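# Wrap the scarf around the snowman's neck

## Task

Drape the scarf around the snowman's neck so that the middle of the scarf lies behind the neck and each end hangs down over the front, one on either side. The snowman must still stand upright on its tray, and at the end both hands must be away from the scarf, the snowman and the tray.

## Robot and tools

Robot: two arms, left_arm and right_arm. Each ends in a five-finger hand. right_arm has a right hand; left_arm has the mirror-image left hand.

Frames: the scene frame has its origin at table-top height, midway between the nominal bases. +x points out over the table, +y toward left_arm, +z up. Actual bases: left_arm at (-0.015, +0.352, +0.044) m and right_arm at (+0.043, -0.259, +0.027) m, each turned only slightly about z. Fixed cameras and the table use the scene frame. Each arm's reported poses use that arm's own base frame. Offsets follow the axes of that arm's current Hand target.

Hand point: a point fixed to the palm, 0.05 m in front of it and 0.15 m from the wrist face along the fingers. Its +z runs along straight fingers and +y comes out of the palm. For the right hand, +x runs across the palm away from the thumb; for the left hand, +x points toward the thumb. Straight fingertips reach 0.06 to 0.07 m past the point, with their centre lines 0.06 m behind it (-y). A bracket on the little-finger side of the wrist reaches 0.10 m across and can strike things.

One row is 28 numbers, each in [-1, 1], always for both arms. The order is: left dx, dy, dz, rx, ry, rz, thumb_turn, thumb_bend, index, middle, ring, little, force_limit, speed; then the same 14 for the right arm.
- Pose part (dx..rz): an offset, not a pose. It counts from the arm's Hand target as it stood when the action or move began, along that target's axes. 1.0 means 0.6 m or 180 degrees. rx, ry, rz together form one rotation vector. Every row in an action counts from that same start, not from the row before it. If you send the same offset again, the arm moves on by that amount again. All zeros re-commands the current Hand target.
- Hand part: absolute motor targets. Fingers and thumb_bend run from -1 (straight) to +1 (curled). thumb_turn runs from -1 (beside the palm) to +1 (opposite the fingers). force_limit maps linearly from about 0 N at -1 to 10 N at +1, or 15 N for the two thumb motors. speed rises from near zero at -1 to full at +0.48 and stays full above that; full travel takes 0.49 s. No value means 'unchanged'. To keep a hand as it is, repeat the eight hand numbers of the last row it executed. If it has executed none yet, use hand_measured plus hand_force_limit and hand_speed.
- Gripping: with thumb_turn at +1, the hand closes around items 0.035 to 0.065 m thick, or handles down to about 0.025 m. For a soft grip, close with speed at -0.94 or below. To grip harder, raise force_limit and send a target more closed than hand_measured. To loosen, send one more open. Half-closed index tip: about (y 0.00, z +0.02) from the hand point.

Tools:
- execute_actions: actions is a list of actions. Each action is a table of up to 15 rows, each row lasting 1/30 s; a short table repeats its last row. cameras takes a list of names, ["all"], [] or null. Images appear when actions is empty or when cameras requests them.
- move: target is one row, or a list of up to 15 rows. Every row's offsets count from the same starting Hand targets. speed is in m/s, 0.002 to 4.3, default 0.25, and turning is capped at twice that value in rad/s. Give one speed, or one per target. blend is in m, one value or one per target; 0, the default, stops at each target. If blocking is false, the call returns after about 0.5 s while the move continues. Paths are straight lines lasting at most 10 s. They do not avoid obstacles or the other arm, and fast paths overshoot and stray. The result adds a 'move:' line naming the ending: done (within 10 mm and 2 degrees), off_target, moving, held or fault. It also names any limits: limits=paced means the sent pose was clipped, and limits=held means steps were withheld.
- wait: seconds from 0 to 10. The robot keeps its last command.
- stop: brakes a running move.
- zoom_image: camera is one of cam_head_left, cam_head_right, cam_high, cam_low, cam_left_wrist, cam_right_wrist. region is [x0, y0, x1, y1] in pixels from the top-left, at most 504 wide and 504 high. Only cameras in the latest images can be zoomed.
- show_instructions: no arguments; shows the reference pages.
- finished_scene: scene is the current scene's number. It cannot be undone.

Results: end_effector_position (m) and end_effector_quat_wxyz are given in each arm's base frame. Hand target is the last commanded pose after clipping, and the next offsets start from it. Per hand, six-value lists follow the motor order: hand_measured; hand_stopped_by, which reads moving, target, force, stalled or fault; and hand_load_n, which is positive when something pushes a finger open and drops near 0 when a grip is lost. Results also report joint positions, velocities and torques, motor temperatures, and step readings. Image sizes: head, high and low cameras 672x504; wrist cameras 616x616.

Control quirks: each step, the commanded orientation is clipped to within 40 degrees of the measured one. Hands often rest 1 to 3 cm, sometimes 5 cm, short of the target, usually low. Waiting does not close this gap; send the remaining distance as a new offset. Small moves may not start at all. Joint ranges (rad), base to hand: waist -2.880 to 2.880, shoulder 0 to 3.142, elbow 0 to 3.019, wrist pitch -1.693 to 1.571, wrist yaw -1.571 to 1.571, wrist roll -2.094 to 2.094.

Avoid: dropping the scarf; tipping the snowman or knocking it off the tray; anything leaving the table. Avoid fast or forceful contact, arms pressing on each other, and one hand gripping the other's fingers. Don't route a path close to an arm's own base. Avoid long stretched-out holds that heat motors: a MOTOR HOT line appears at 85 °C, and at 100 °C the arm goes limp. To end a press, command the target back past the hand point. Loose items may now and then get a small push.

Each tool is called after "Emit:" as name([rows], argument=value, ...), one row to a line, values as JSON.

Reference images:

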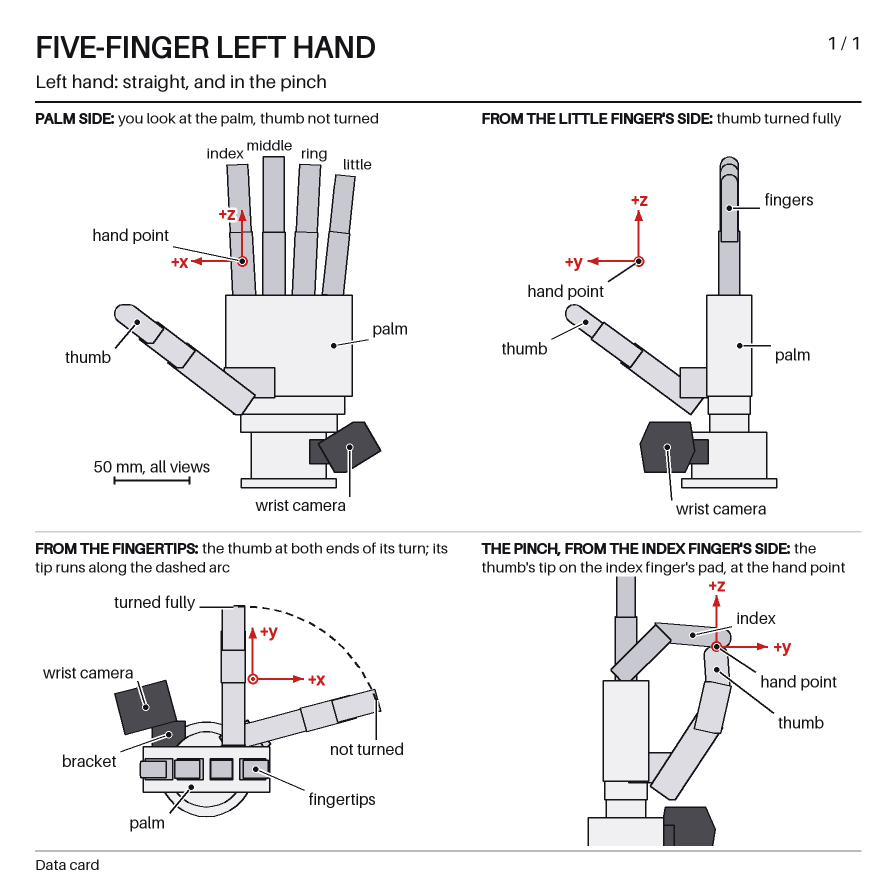

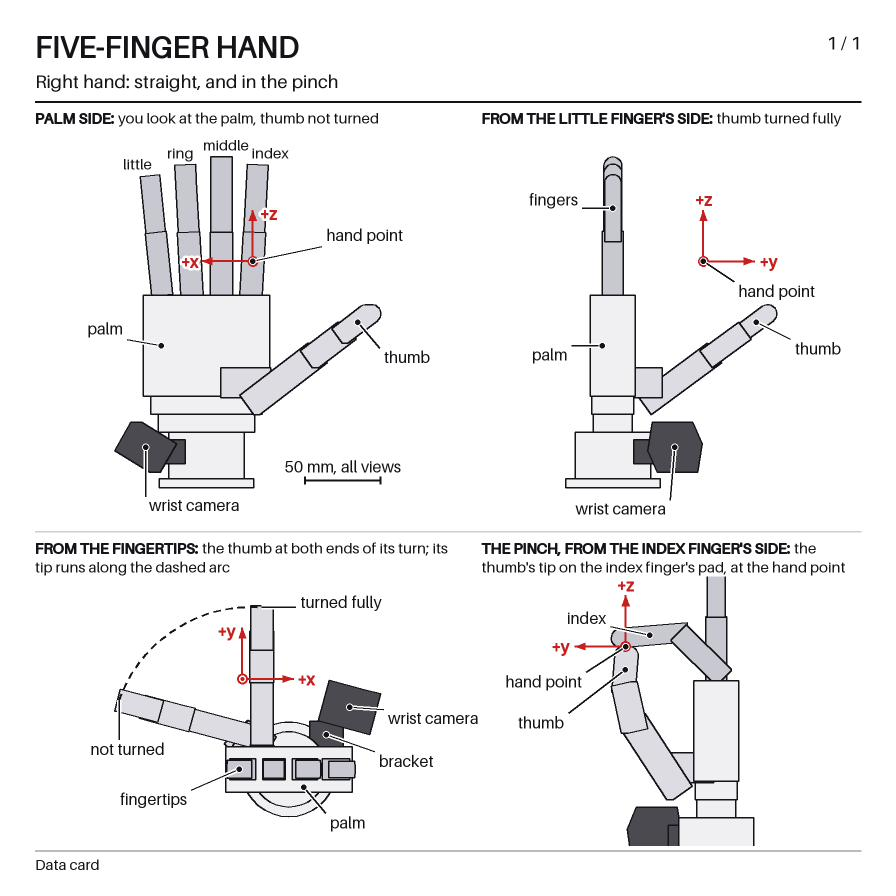

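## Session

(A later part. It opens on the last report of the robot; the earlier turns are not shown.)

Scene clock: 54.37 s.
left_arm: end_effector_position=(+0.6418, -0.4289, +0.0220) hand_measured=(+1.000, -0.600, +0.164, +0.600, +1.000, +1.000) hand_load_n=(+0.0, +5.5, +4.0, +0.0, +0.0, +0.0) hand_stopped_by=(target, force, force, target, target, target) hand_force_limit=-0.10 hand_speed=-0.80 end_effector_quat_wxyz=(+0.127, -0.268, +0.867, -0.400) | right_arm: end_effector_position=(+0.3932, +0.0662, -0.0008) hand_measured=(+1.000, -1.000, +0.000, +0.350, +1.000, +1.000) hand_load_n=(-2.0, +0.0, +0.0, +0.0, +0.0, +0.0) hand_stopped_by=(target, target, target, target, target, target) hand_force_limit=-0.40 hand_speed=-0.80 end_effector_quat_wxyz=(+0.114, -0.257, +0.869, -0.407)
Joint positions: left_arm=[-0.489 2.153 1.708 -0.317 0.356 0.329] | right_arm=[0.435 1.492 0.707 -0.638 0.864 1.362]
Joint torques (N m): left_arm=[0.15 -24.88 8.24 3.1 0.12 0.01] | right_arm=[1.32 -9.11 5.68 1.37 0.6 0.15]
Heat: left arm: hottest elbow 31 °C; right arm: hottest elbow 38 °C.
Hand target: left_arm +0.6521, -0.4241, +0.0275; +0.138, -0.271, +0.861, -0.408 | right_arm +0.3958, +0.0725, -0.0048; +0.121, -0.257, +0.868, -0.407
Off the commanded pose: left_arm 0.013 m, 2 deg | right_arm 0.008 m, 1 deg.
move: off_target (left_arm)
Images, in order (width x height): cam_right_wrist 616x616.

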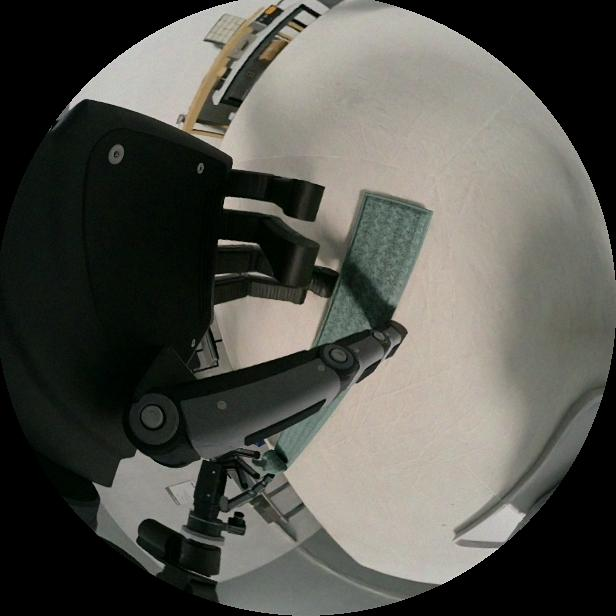

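Emit:
move(target=[0,0,0,0,0,0,1,-0.3,0.5,0.6,1,1,-0.1,-0.8,0,0,0,0,0,0,1,-0.4,0,0.35,1,1,-0.4,-0.8], cameras=["cam_right_wrist"])

Emit:
zoom_image(camera="cam_right_wrist", region=[250, 180, 480, 410])

Scene clock: 56.27 s.
left_arm: end_effector_position=(+0.6418, -0.4289, +0.0220) hand_measured=(+1.000, -0.600, +0.164, +0.600, +1.000, +1.000) hand_load_n=(-0.5, +5.5, +4.0, +0.5, +0.0, +0.0) hand_stopped_by=(target, force, force, target, target, target) hand_force_limit=-0.10 hand_speed=-0.80 end_effector_quat_wxyz=(+0.127, -0.268, +0.867, -0.400) | right_arm: end_effector_position=(+0.3935, +0.0674, -0.0018) hand_measured=(+1.000, -0.604, +0.000, +0.350, +1.000, +1.000) hand_load_n=(+1.0, +4.5, +0.5, +2.5, +0.0, +0.0) hand_stopped_by=(target, force, target, target, target, target) hand_force_limit=-0.40 hand_speed=-0.80 end_effector_quat_wxyz=(+0.115, -0.258, +0.869, -0.407)
Joint positions: left_arm=[-0.489 2.153 1.708 -0.317 0.356 0.329] | right_arm=[0.438 1.495 0.707 -0.634 0.864 1.364]
Joint torques (N m): left_arm=[0.32 -24.76 8.24 3.07 0.11 0.02] | right_arm=[1.08 -9.41 5.65 1.26 0.61 0.14]
Heat: left arm: hottest elbow 31 °C; right arm: hottest elbow 37 °C.
Hand target: left_arm +0.6521, -0.4241, +0.0275; +0.138, -0.271, +0.861, -0.408 | right_arm +0.3957, +0.0725, -0.0047; +0.121, -0.257, +0.868, -0.407
Off the commanded pose: left_arm 0.013 m, 2 deg | right_arm 0.006 m, 1 deg.
move: off_target (left_arm)
Images, in order (width x height): cam_right_wrist 616x616.

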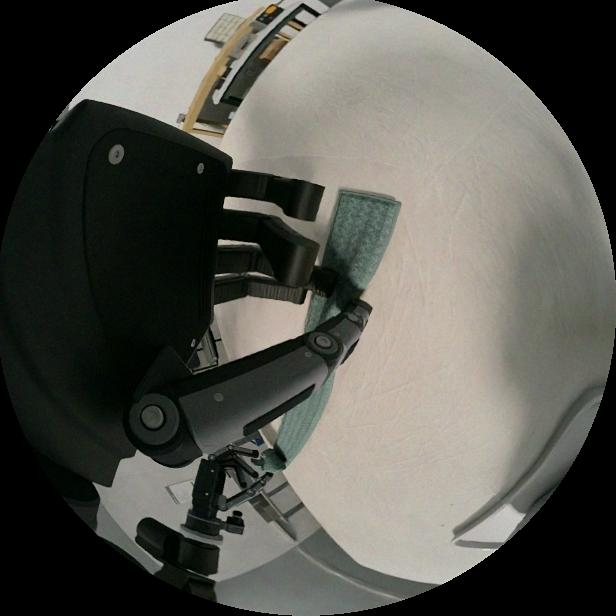

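Scaled by 2.191 from the camera's 616x616 image, which has a finer 880x880 frame.

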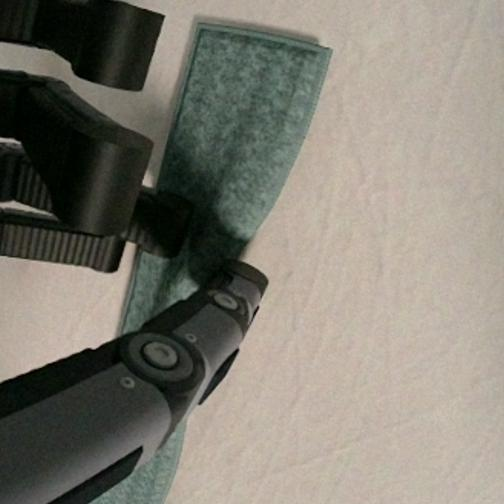

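Good pinch. Close fingers.

Emit:
move(target=[0,0,0,0,0,0,1,-0.3,0.5,0.6,1,1,-0.1,-0.8,0,0,0,0,0,0,1,-0.3,0.5,0.6,1,1,-0.1,-0.8], cameras=["cam_right_wrist"])

Emit:
zoom_image(camera="cam_right_wrist", region=[250, 180, 480, 410])

Scene clock: 57.10 s.
left_arm: end_effector_position=(+0.6418, -0.4289, +0.0220) hand_measured=(+1.000, -0.600, +0.164, +0.600, +1.000, +1.000) hand_load_n=(+0.0, +5.5, +4.0, +0.0, +0.0, +0.0) hand_stopped_by=(target, force, force, target, target, target) hand_force_limit=-0.10 hand_speed=-0.80 end_effector_quat_wxyz=(+0.127, -0.268, +0.867, -0.400) | right_arm: end_effector_position=(+0.3935, +0.0674, -0.0018) hand_measured=(+1.000, -0.600, +0.162, +0.366, +1.000, +1.000) hand_load_n=(+1.0, +7.5, +6.5, +0.0, +0.0, +0.0) hand_stopped_by=(target, force, force, force, target, target) hand_force_limit=-0.10 hand_speed=-0.80 end_effector_quat_wxyz=(+0.115, -0.258, +0.869, -0.407)
Joint positions: left_arm=[-0.489 2.153 1.708 -0.317 0.356 0.329] | right_arm=[0.438 1.495 0.707 -0.634 0.864 1.364]
Joint torques (N m): left_arm=[0.15 -25 8.24 3.04 0.1 0] | right_arm=[1.08 -9.41 5.65 1.26 0.6 0.14]
Heat: left arm: hottest elbow 31 °C; right arm: hottest elbow 37 °C.
Hand target: left_arm +0.6521, -0.4241, +0.0275; +0.138, -0.271, +0.861, -0.408 | right_arm +0.3958, +0.0725, -0.0047; +0.121, -0.257, +0.868, -0.407
Off the commanded pose: left_arm 0.013 m, 2 deg | right_arm 0.006 m, 1 deg.
move: off_target (left_arm)
Images, in order (width x height): cam_right_wrist 616x616.

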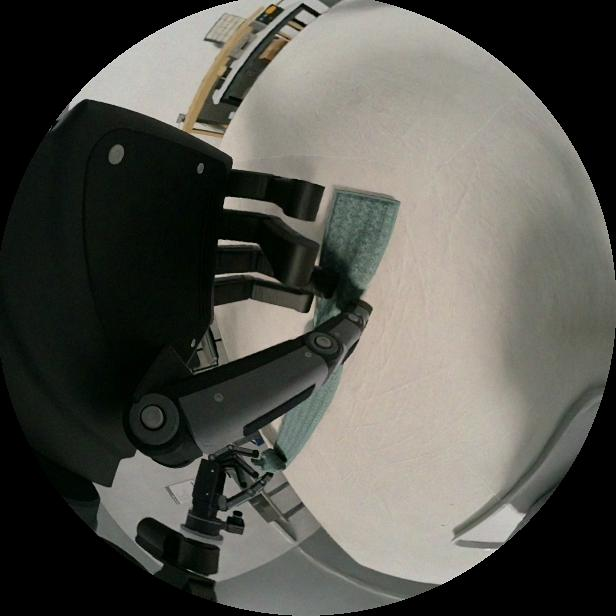

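Scaled by 2.191 from the camera's 616x616 image, which has a finer 880x880 frame.

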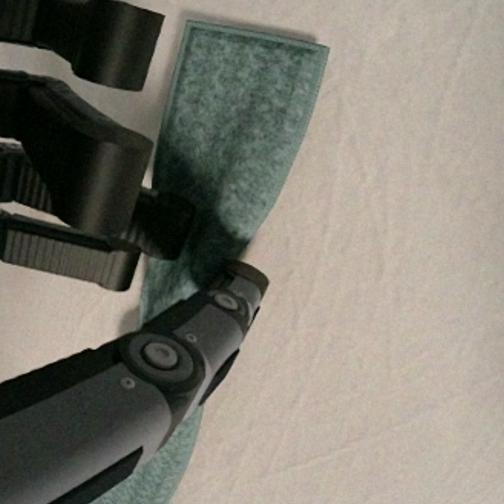

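Emit:
move([
  [0,-0.3658,-0.2962,0,0,0,1,-0.3,0.5,0.6,1,1,-0.1,-0.8,0,-0.3777,-0.3139,0,0,0,1,-0.3,0.5,0.6,1,1,-0.1,-0.8],
  [0.078,-0.1198,-0.6002,0,0.0389,0.0315,1,-0.3,0.5,0.6,1,1,-0.1,-0.8,0.1198,-0.2318,-0.4893,0,-0.1111,-0.0923,1,-0.3,0.5,0.6,1,1,-0.1,-0.8],
], speed=0.18, blend=0.03, cameras=["cam_head_left","cam_high","cam_low","cam_left_wrist"])

Scene clock: 62.50 s.
left_arm: end_effector_position=(+0.4733, -0.2687, +0.3029) hand_measured=(+1.000, -0.600, +0.164, +0.600, +1.000, +1.000) hand_load_n=(+0.0, +5.5, +4.0, +0.0, +0.0, +0.0) hand_stopped_by=(target, force, force, target, target, target) hand_force_limit=-0.10 hand_speed=-0.80 end_effector_quat_wxyz=(+0.096, -0.205, +0.882, -0.413) | right_arm: end_effector_position=(+0.2649, +0.1474, +0.2905) hand_measured=(+1.000, -0.600, +0.162, +0.366, +1.000, +1.000) hand_load_n=(+1.0, +7.5, +6.0, +0.5, +0.0, +0.0) hand_stopped_by=(target, force, force, force, target, target) hand_force_limit=-0.10 hand_speed=-0.80 end_effector_quat_wxyz=(+0.210, -0.443, +0.790, -0.368)
Joint positions: left_arm=[-0.331 1.464 1.505 -0.908 0.573 0.567] | right_arm=[0.859 0.911 1.074 -1.533 0.859 1.317]
Joint torques (N m): left_arm=[0.15 -16.44 8.66 2.07 0.33 0.15] | right_arm=[1.32 -4.37 7.51 0.21 0.65 0.1]
Heat: left arm: hottest elbow 31 °C; right arm: hottest elbow 37 °C.
Hand target: left_arm +0.4743, -0.2626, +0.3093; +0.105, -0.203, +0.880, -0.416 | right_arm +0.2608, +0.1475, +0.2900; +0.210, -0.446, +0.788, -0.369
Off the commanded pose: left_arm 0.009 m, 1 deg | right_arm 0.004 m, 0 deg.
move: done
Images, in order (width x height): cam_head_left 672x504, cam_high 672x504, cam_low 672x504, cam_left_wrist 616x616.

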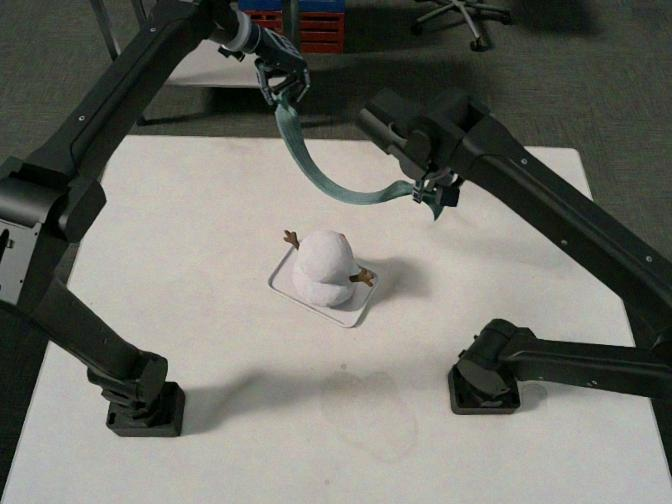

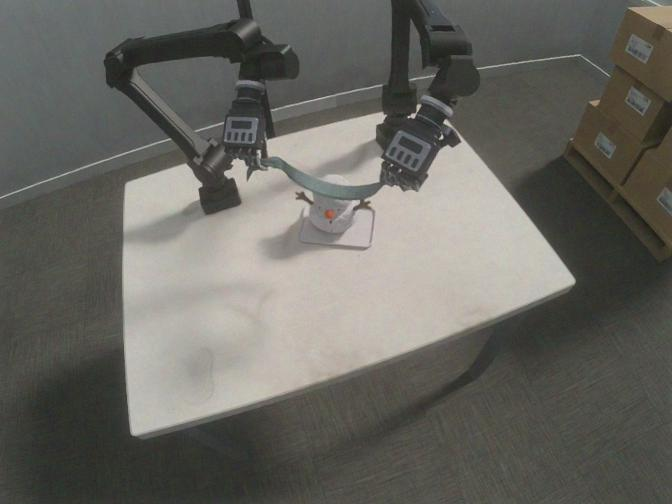

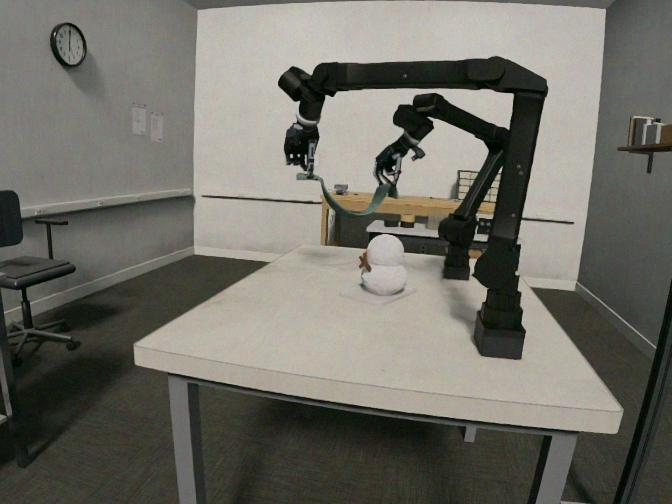

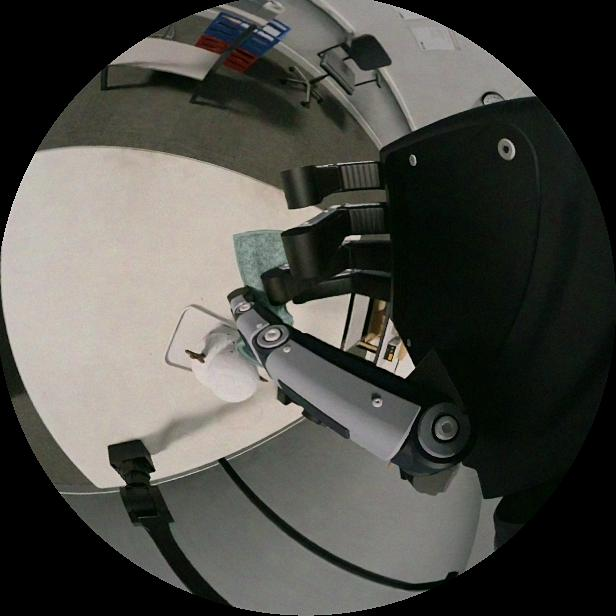

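Emit:
move([
  [0.2102,0.2303,-0.285,0,0.0258,0.0211,1,-0.3,0.5,0.6,1,1,-0.1,-0.8,-0.0323,0.0922,-0.111,0,-0.1111,-0.0923,1,-0.3,0.5,0.6,1,1,-0.1,-0.8],
  [0.2875,0.2602,-0.3165,0,0.0732,0.0597,1,-0.3,0.5,0.6,1,1,-0.1,-0.8,-0.0342,0.157,-0.189,0,-0.1111,-0.0923,1,-0.3,0.5,0.6,1,1,-0.1,-0.8],
], speed=0.18, blend=0.02, cameras=["cam_head_left","cam_high","cam_low","cam_right_wrist"])

Scene clock: 66.23 s.
left_arm: end_effector_position=(+0.2122, -0.1221, +0.3045) hand_measured=(+1.000, -0.600, +0.164, +0.600, +1.000, +1.000) hand_load_n=(+0.0, +5.5, +4.5, +0.0, +0.0, +0.0) hand_stopped_by=(target, force, force, target, target, target) hand_force_limit=-0.10 hand_speed=-0.80 end_effector_quat_wxyz=(+0.041, -0.067, +0.902, -0.425) | right_arm: end_effector_position=(+0.1462, +0.2314, +0.2716) hand_measured=(+1.000, -0.600, +0.162, +0.366, +1.000, +1.000) hand_load_n=(+1.0, +7.5, +6.0, +1.0, +0.0, +0.5) hand_stopped_by=(target, force, force, force, target, target) hand_force_limit=-0.10 hand_speed=-0.80 end_effector_quat_wxyz=(-0.274, +0.615, -0.666, +0.321)
Joint positions: left_arm=[-0.032 0.877 1.093 -1.548 0.858 1.282] | right_arm=[1.415 0.892 1.022 -1.657 0.871 1.473]
Joint torques (N m): left_arm=[0.15 -4.31 8.06 0.51 0.57 0.14] | right_arm=[1.32 -2.96 11.29 -0.09 0.7 0.18]
Heat: left arm: hottest elbow 31 °C; right arm: hottest elbow 37 °C.
Hand target: left_arm +0.2106, -0.1190, +0.3052; +0.042, -0.070, +0.901, -0.425 | right_arm +0.1450, +0.2409, +0.2902; -0.288, +0.612, -0.667, +0.313
Off the commanded pose: left_arm 0.004 m, 0 deg | right_arm 0.021 m, 2 deg.
move: off_target (right_arm)
Images, in order (width x height): cam_head_left 672x504, cam_high 672x504, cam_low 672x504, cam_right_wrist 616x616.

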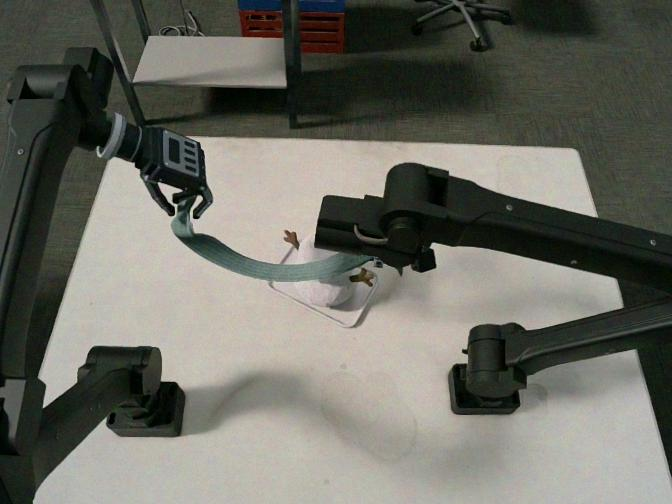

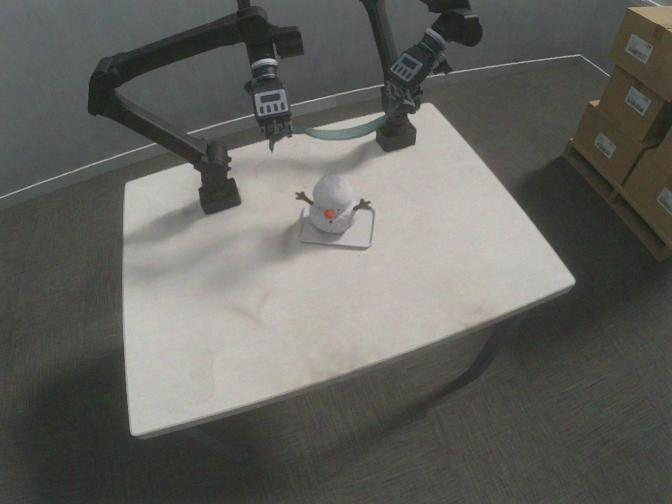

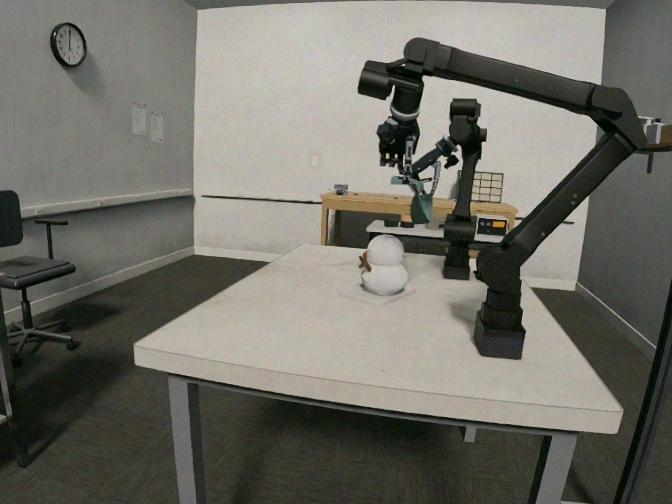

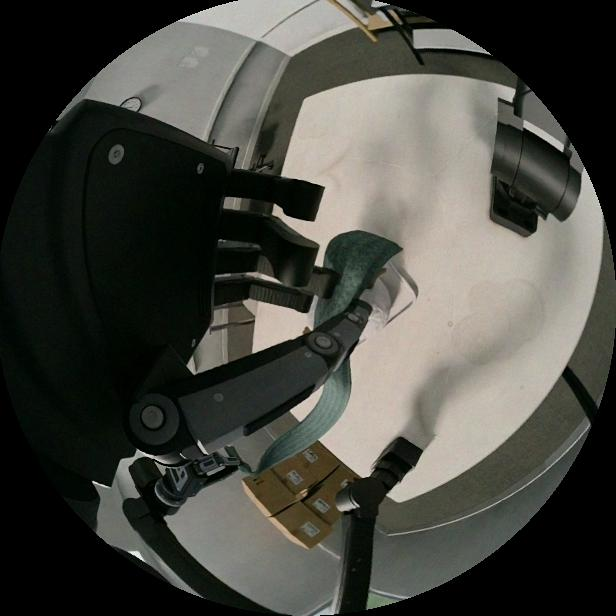

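Emit:
move([
  [0.0017,0.1192,0.1308,0,0,0,1,-0.3,0.5,0.6,1,1,-0.1,-0.8,0,0.1345,0.1118,0,0,0,1,-0.3,0.5,0.6,1,1,-0.1,-0.8],
  [-0.103,0.0772,0.2672,0,0.0388,0.0316,1,-0.3,0.5,0.6,1,1,-0.1,-0.8,0.0233,0.1205,0.1737,0,-0.0641,-0.0533,1,-0.3,0.5,0.6,1,1,-0.1,-0.8],
], speed=[0.12,0.08], blend=0.01, cameras=["cam_head_left","cam_high","cam_low"])

Emit:
zoom_image(camera="cam_low", region=[310, 140, 510, 310])

Emit:
zoom_image(camera="cam_high", region=[240, 100, 440, 260])

Emit:
zoom_image(camera="cam_head_left", region=[190, 180, 430, 350])

Scene clock: 72.30 s.
left_arm: end_effector_position=(+0.2672, -0.1906, +0.1481) hand_measured=(+1.000, -0.600, +0.164, +0.600, +1.000, +1.000) hand_load_n=(+0.0, +5.5, +4.0, +0.0, +0.0, +0.0) hand_stopped_by=(target, force, force, target, target, target) hand_force_limit=-0.10 hand_speed=-0.80 end_effector_quat_wxyz=(-0.018, -0.016, +0.908, -0.418) | right_arm: end_effector_position=(+0.1739, +0.2237, +0.1658) hand_measured=(+1.000, -0.600, +0.162, +0.366, +1.000, +1.000) hand_load_n=(+0.5, +7.5, +6.0, +1.0, +0.5, +0.0) hand_stopped_by=(target, force, force, force, target, target) hand_force_limit=-0.10 hand_speed=-0.80 end_effector_quat_wxyz=(-0.319, +0.699, -0.579, +0.274)
Joint positions: left_arm=[-0.261 1.156 0.851 -0.999 0.832 1.156] | right_arm=[1.187 0.678 0.625 -0.962 0.706 0.791]
Joint torques (N m): left_arm=[-1.61 -7.53 12.98 1.91 0.43 -0.05] | right_arm=[-0.97 -2.26 8.01 2.07 0.27 -0.03]
Heat: left arm: hottest elbow 32 °C; right arm: hottest elbow 38 °C.
Hand target: left_arm +0.2891, -0.2017, +0.1686; +0.008, +0.000, +0.905, -0.426 | right_arm +0.1777, +0.2243, +0.1681; -0.326, +0.693, -0.582, +0.273
Off the commanded pose: left_arm 0.032 m, 4 deg | right_arm 0.004 m, 1 deg.
move: off_target (left_arm)
Images, in order (width x height): cam_head_left 672x504, cam_high 672x504, cam_low 672x504.

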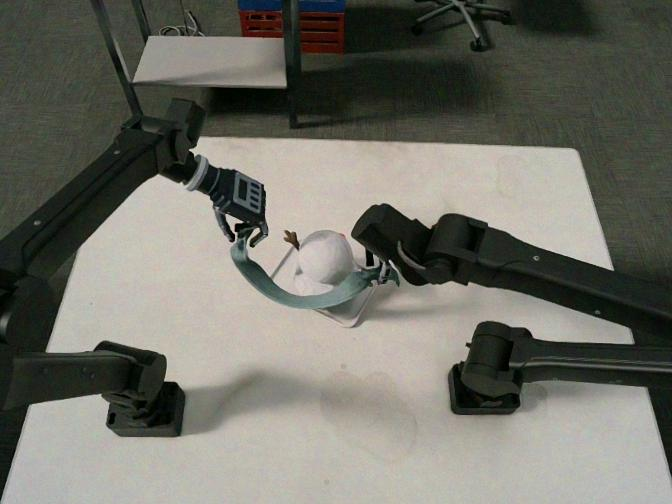

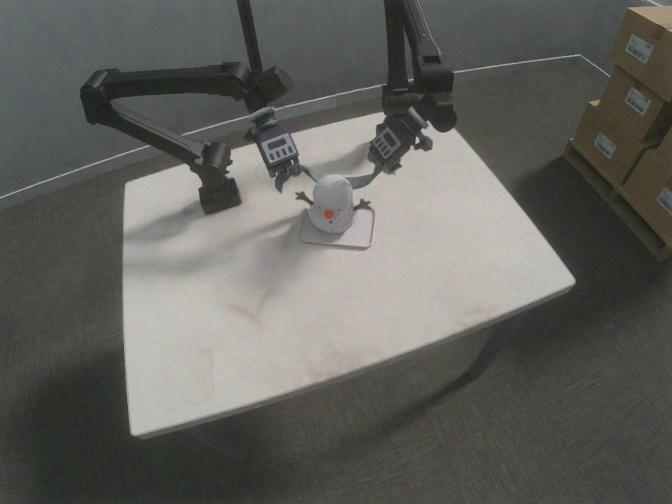

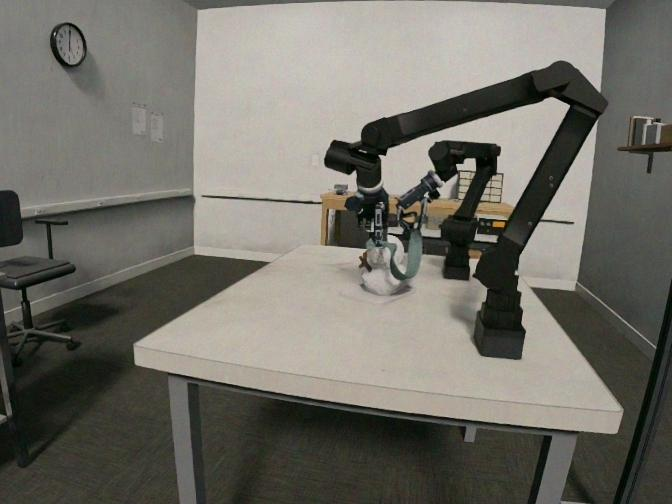

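Scaled by 2.520.

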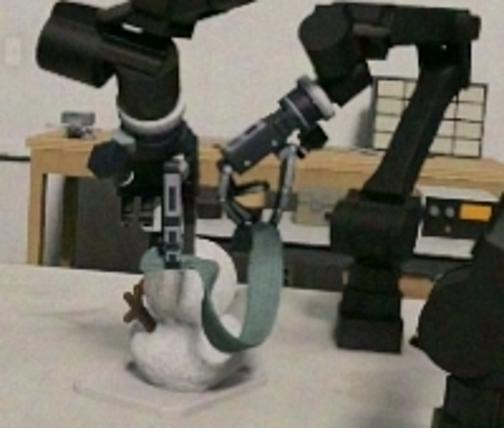

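Scaled by 2.520.

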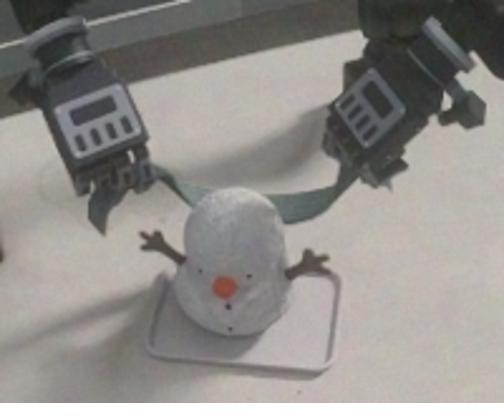

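Scaled by 2.100.

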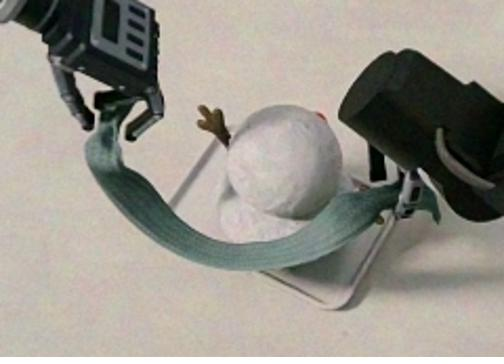

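Emit:
move([
  [-0.0948,-0.0722,0.0795,0,0.0301,0.0246,1,-0.3,0.5,0.6,1,1,-0.1,-0.8,0.0202,-0.0203,0.0453,0,-0.0641,-0.0533,1,-0.3,0.5,0.6,1,1,-0.1,-0.8],
  [-0.1398,-0.0755,0.1283,0,0.0517,0.0422,1,-0.3,0.5,0.6,1,1,-0.1,-0.8,0.0438,-0.0312,0.0898,0,-0.094,-0.0781,1,-0.3,0.5,0.6,1,1,-0.1,-0.8],
], speed=0.08, blend=0.005, cameras=["cam_head_left","cam_high","cam_low"])

Emit:
zoom_image(camera="cam_low", region=[310, 140, 510, 310])

Emit:
zoom_image(camera="cam_high", region=[240, 100, 440, 260])

Emit:
zoom_image(camera="cam_head_left", region=[210, 180, 430, 350])

Scene clock: 76.70 s.
left_arm: end_effector_position=(+0.3604, -0.2769, +0.1377) hand_measured=(+1.000, -0.600, +0.164, +0.600, +1.000, +1.000) hand_load_n=(+0.0, +6.0, +4.0, +0.0, +0.0, +0.0) hand_stopped_by=(target, force, force, target, target, target) hand_force_limit=-0.10 hand_speed=-0.80 end_effector_quat_wxyz=(-0.052, +0.076, +0.904, -0.417) | right_arm: end_effector_position=(+0.2288, +0.2081, +0.1477) hand_measured=(+1.000, -0.600, +0.162, +0.366, +1.000, +1.000) hand_load_n=(+1.0, +7.5, +6.0, +1.0, +0.0, +0.0) hand_stopped_by=(target, force, force, force, target, target) hand_force_limit=-0.10 hand_speed=-0.80 end_effector_quat_wxyz=(-0.368, +0.795, -0.439, +0.200)
Joint positions: left_arm=[-0.4 1.535 1.185 -1 0.846 1.239] | right_arm=[0.678 0.651 0.529 -0.587 0.084 0.078]
Joint torques (N m): left_arm=[-1.44 -14.1 12.63 0.49 0.56 0.15] | right_arm=[-0.97 -1.32 8.36 2.7 -0.11 -0.04]
Heat: left arm: hottest elbow 32 °C; right arm: hottest elbow 38 °C.
Hand target: left_arm +0.3738, -0.2893, +0.1559; -0.037, +0.095, +0.900, -0.423 | right_arm +0.2348, +0.2078, +0.1479; -0.372, +0.792, -0.439, +0.205
Off the commanded pose: left_arm 0.026 m, 3 deg | right_arm 0.006 m, 1 deg.
move: off_target (left_arm)
Images, in order (width x height): cam_head_left 672x504, cam_high 672x504, cam_low 672x504.

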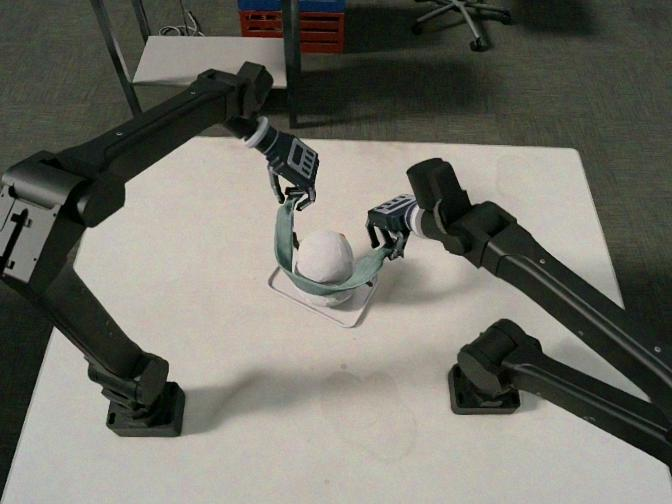

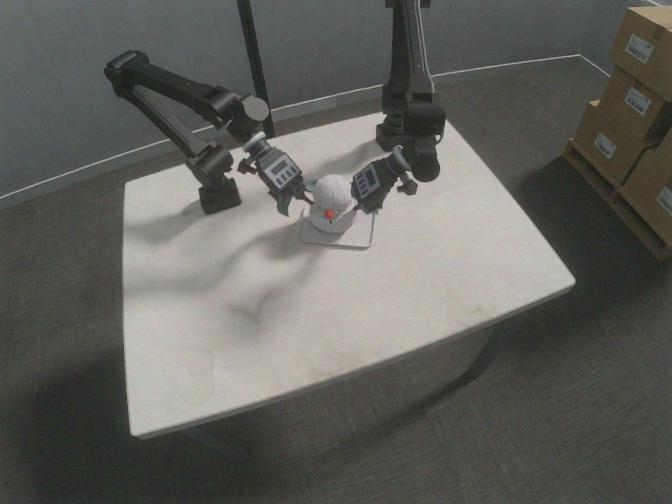

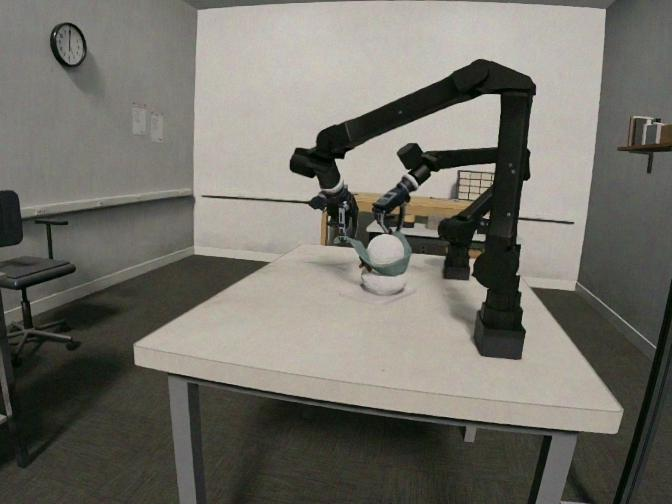

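Scaled by 2.520.

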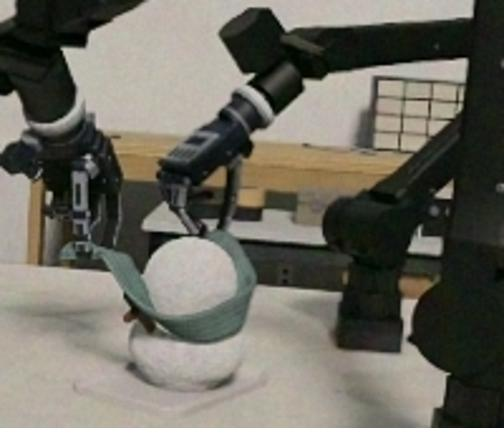

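Scaled by 2.520.

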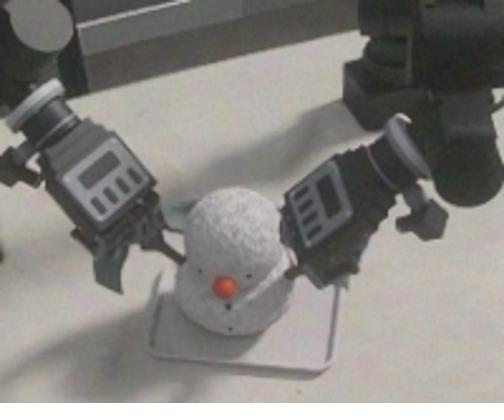

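Scaled by 2.291.

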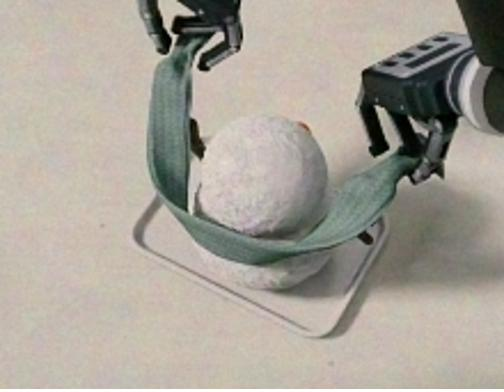

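Emit:
move(target=[-0.0165,0.1115,0.1427,0,0,0,1,-0.3,0.5,0.6,1,1,-0.1,-0.8,0.0366,0.0857,0.1,0,0,0,1,-0.3,0.5,0.6,1,1,-0.1,-0.8], speed=0.06, cameras=["cam_head_left","cam_high","cam_low"])

Emit:
zoom_image(camera="cam_low", region=[310, 140, 510, 310])

Emit:
zoom_image(camera="cam_high", region=[240, 100, 440, 260])

Emit:
zoom_image(camera="cam_head_left", region=[210, 180, 430, 350])

Scene clock: 80.63 s.
left_arm: end_effector_position=(+0.3822, -0.3079, +0.0529) hand_measured=(+1.000, -0.600, +0.164, +0.600, +1.000, +1.000) hand_load_n=(+0.0, +6.0, +4.0, +0.0, +0.0, +0.0) hand_stopped_by=(target, force, force, target, target, target) hand_force_limit=-0.10 hand_speed=-0.80 end_effector_quat_wxyz=(-0.038, +0.090, +0.901, -0.422) | right_arm: end_effector_position=(+0.2525, +0.1984, +0.0707) hand_measured=(+1.000, -0.600, +0.162, +0.366, +1.000, +1.000) hand_load_n=(+1.0, +7.5, +6.0, +1.0, +0.0, +0.0) hand_stopped_by=(target, force, force, force, target, target) hand_force_limit=-0.10 hand_speed=-0.80 end_effector_quat_wxyz=(-0.370, +0.794, -0.439, +0.200)
Joint positions: left_arm=[-0.442 1.69 1.127 -0.716 0.839 1.197] | right_arm=[0.569 0.8 0.369 -0.272 0 0.009]
Joint torques (N m): left_arm=[-1.67 -15.85 6.76 2.1 0.4 -0.05] | right_arm=[-0.85 -2.2 7.72 2.67 -0.13 -0.01]
Heat: left arm: hottest elbow 32 °C; right arm: hottest elbow 38 °C.
Hand target: left_arm +0.3803, -0.3143, +0.0498; -0.037, +0.095, +0.900, -0.423 | right_arm +0.2577, +0.1964, +0.0700; -0.372, +0.792, -0.439, +0.206
Off the commanded pose: left_arm 0.007 m, 1 deg | right_arm 0.006 m, 1 deg.
move: done
Images, in order (width x height): cam_head_left 672x504, cam_high 672x504, cam_low 672x504.

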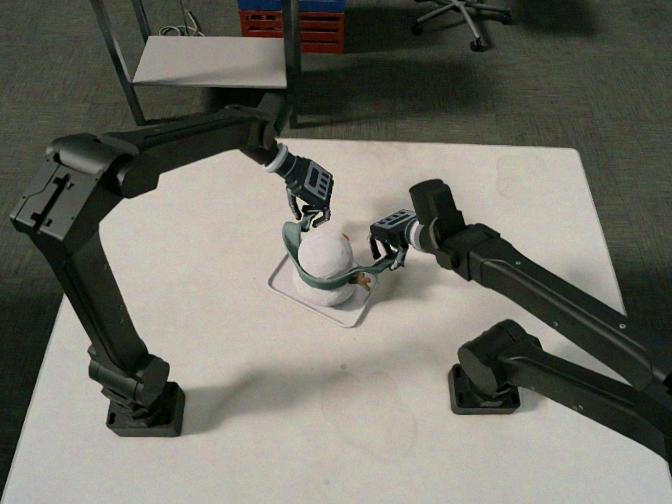

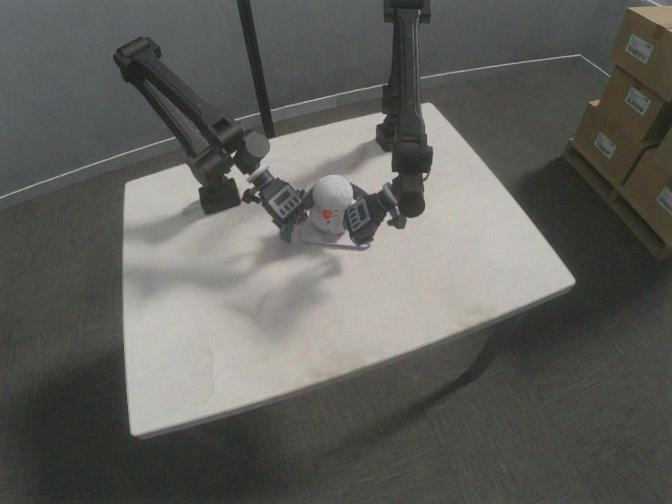

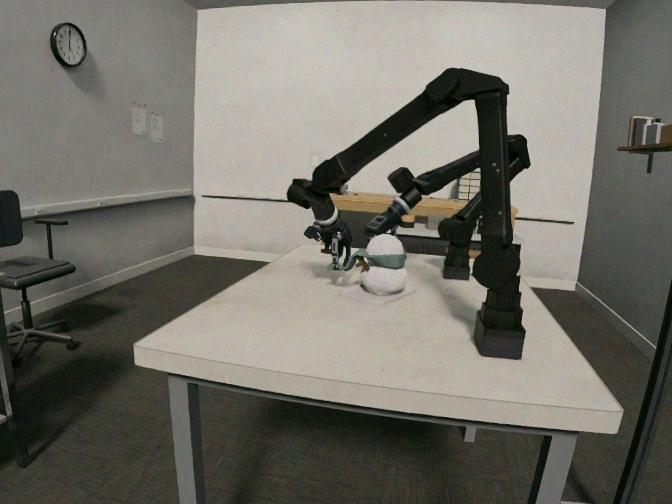

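Scaled by 2.520.

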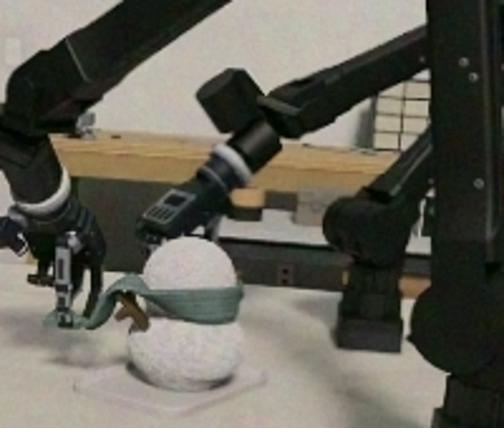

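Scaled by 2.520.

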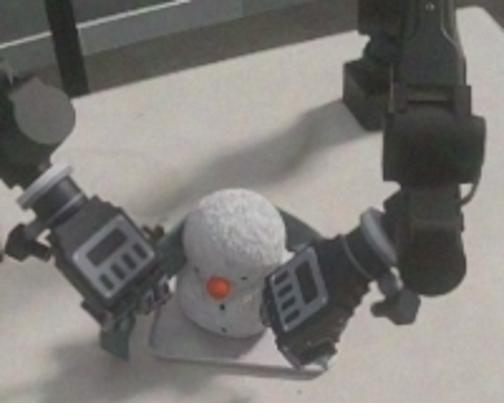

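Scaled by 2.291.

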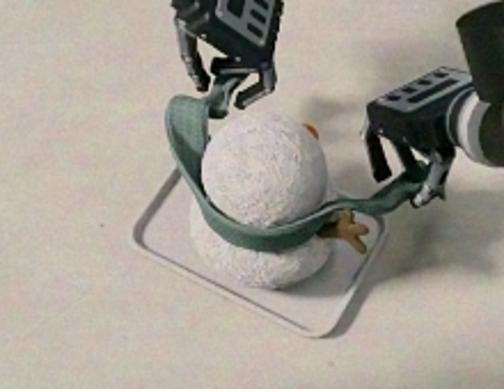

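Emit:
move(target=[0,0,0,0,0,0,1,-1,0.5,0.6,1,1,-0.1,-0.5,0,0,0,0,0,0,1,-1,0.5,0.6,1,1,-0.1,-0.5], speed=0.1, cameras=["cam_high","cam_head_left","cam_low"])

Scene clock: 82.30 s.
left_arm: end_effector_position=(+0.3822, -0.3079, +0.0529) hand_measured=(+1.000, -1.000, +0.164, +0.600, +1.000, +1.000) hand_load_n=(+0.0, +0.0, +0.0, +0.0, +0.0, +0.0) hand_stopped_by=(target, target, force, target, target, target) hand_force_limit=-0.10 hand_speed=-0.50 end_effector_quat_wxyz=(-0.038, +0.090, +0.901, -0.422) | right_arm: end_effector_position=(+0.2526, +0.1981, +0.0706) hand_measured=(+1.000, -1.000, +0.164, +0.366, +1.000, +1.000) hand_load_n=(+0.0, +0.0, +0.0, +0.0, +0.0, +0.0) hand_stopped_by=(target, target, force, force, target, target) hand_force_limit=-0.10 hand_speed=-0.50 end_effector_quat_wxyz=(-0.369, +0.795, -0.438, +0.200)
Joint positions: left_arm=[-0.442 1.69 1.127 -0.716 0.838 1.197] | right_arm=[0.569 0.8 0.369 -0.272 -0.001 0.007]
Joint torques (N m): left_arm=[-1.44 -15.62 6.72 2.04 0.42 -0.05] | right_arm=[-0.97 -2.26 7.72 2.7 -0.14 -0.02]
Heat: left arm: hottest elbow 32 °C; right arm: hottest elbow 37 °C.
Hand target: left_arm +0.3803, -0.3143, +0.0498; -0.037, +0.095, +0.900, -0.423 | right_arm +0.2577, +0.1964, +0.0699; -0.372, +0.792, -0.439, +0.205
Off the commanded pose: left_arm 0.007 m, 1 deg | right_arm 0.005 m, 1 deg.
move: done
Images, in order (width x height): cam_head_left 672x504, cam_high 672x504, cam_low 672x504.

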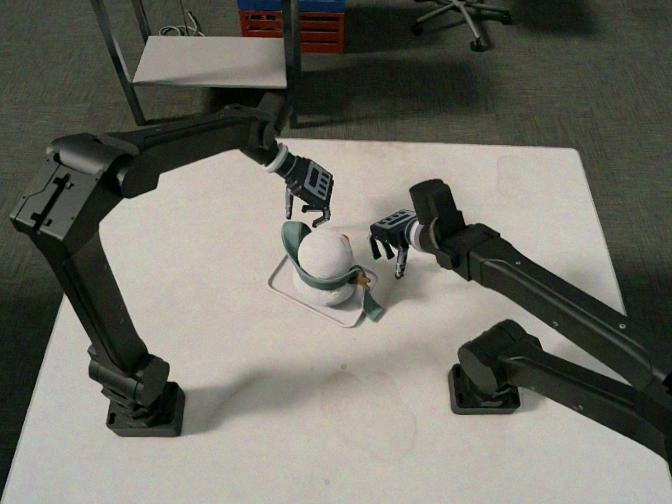

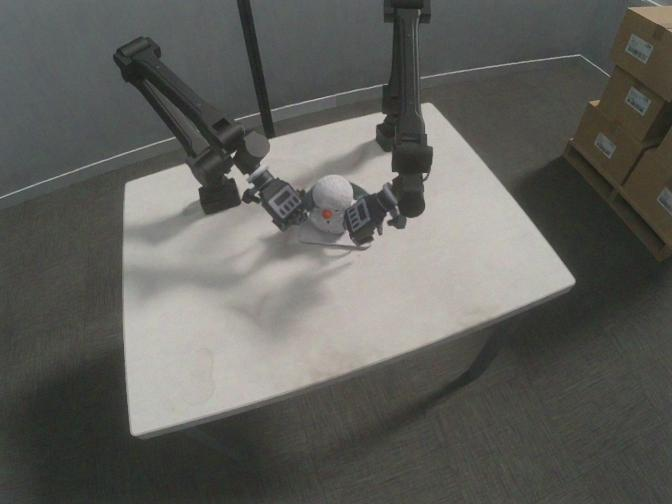

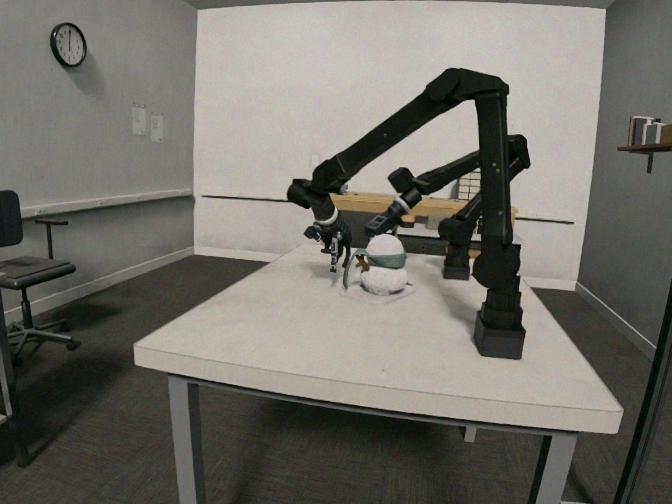

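Emit:
zoom_image(camera="cam_head_left", region=[250, 190, 430, 350])

Emit:
zoom_image(camera="cam_high", region=[240, 150, 440, 270])

Emit:
zoom_image(camera="cam_low", region=[300, 200, 450, 320])

Scaled by 2.800.

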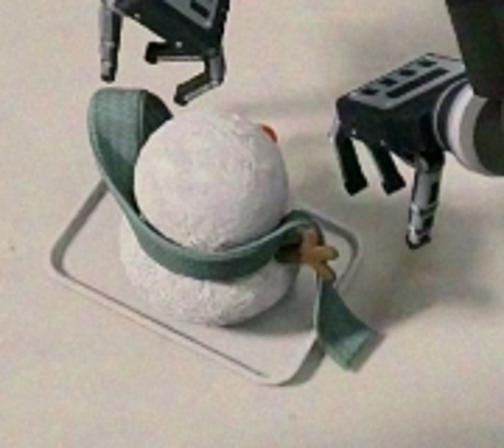

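Scaled by 2.520.

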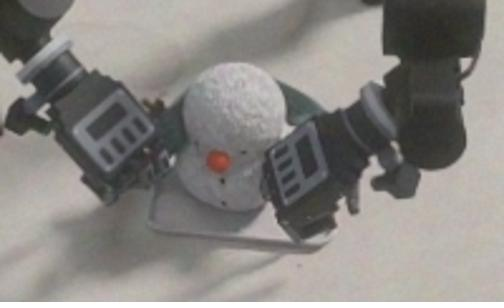

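Scaled by 3.360.

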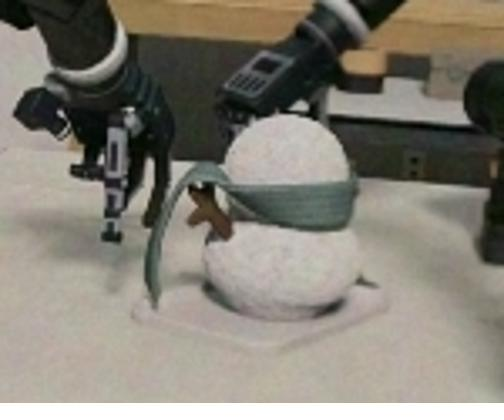

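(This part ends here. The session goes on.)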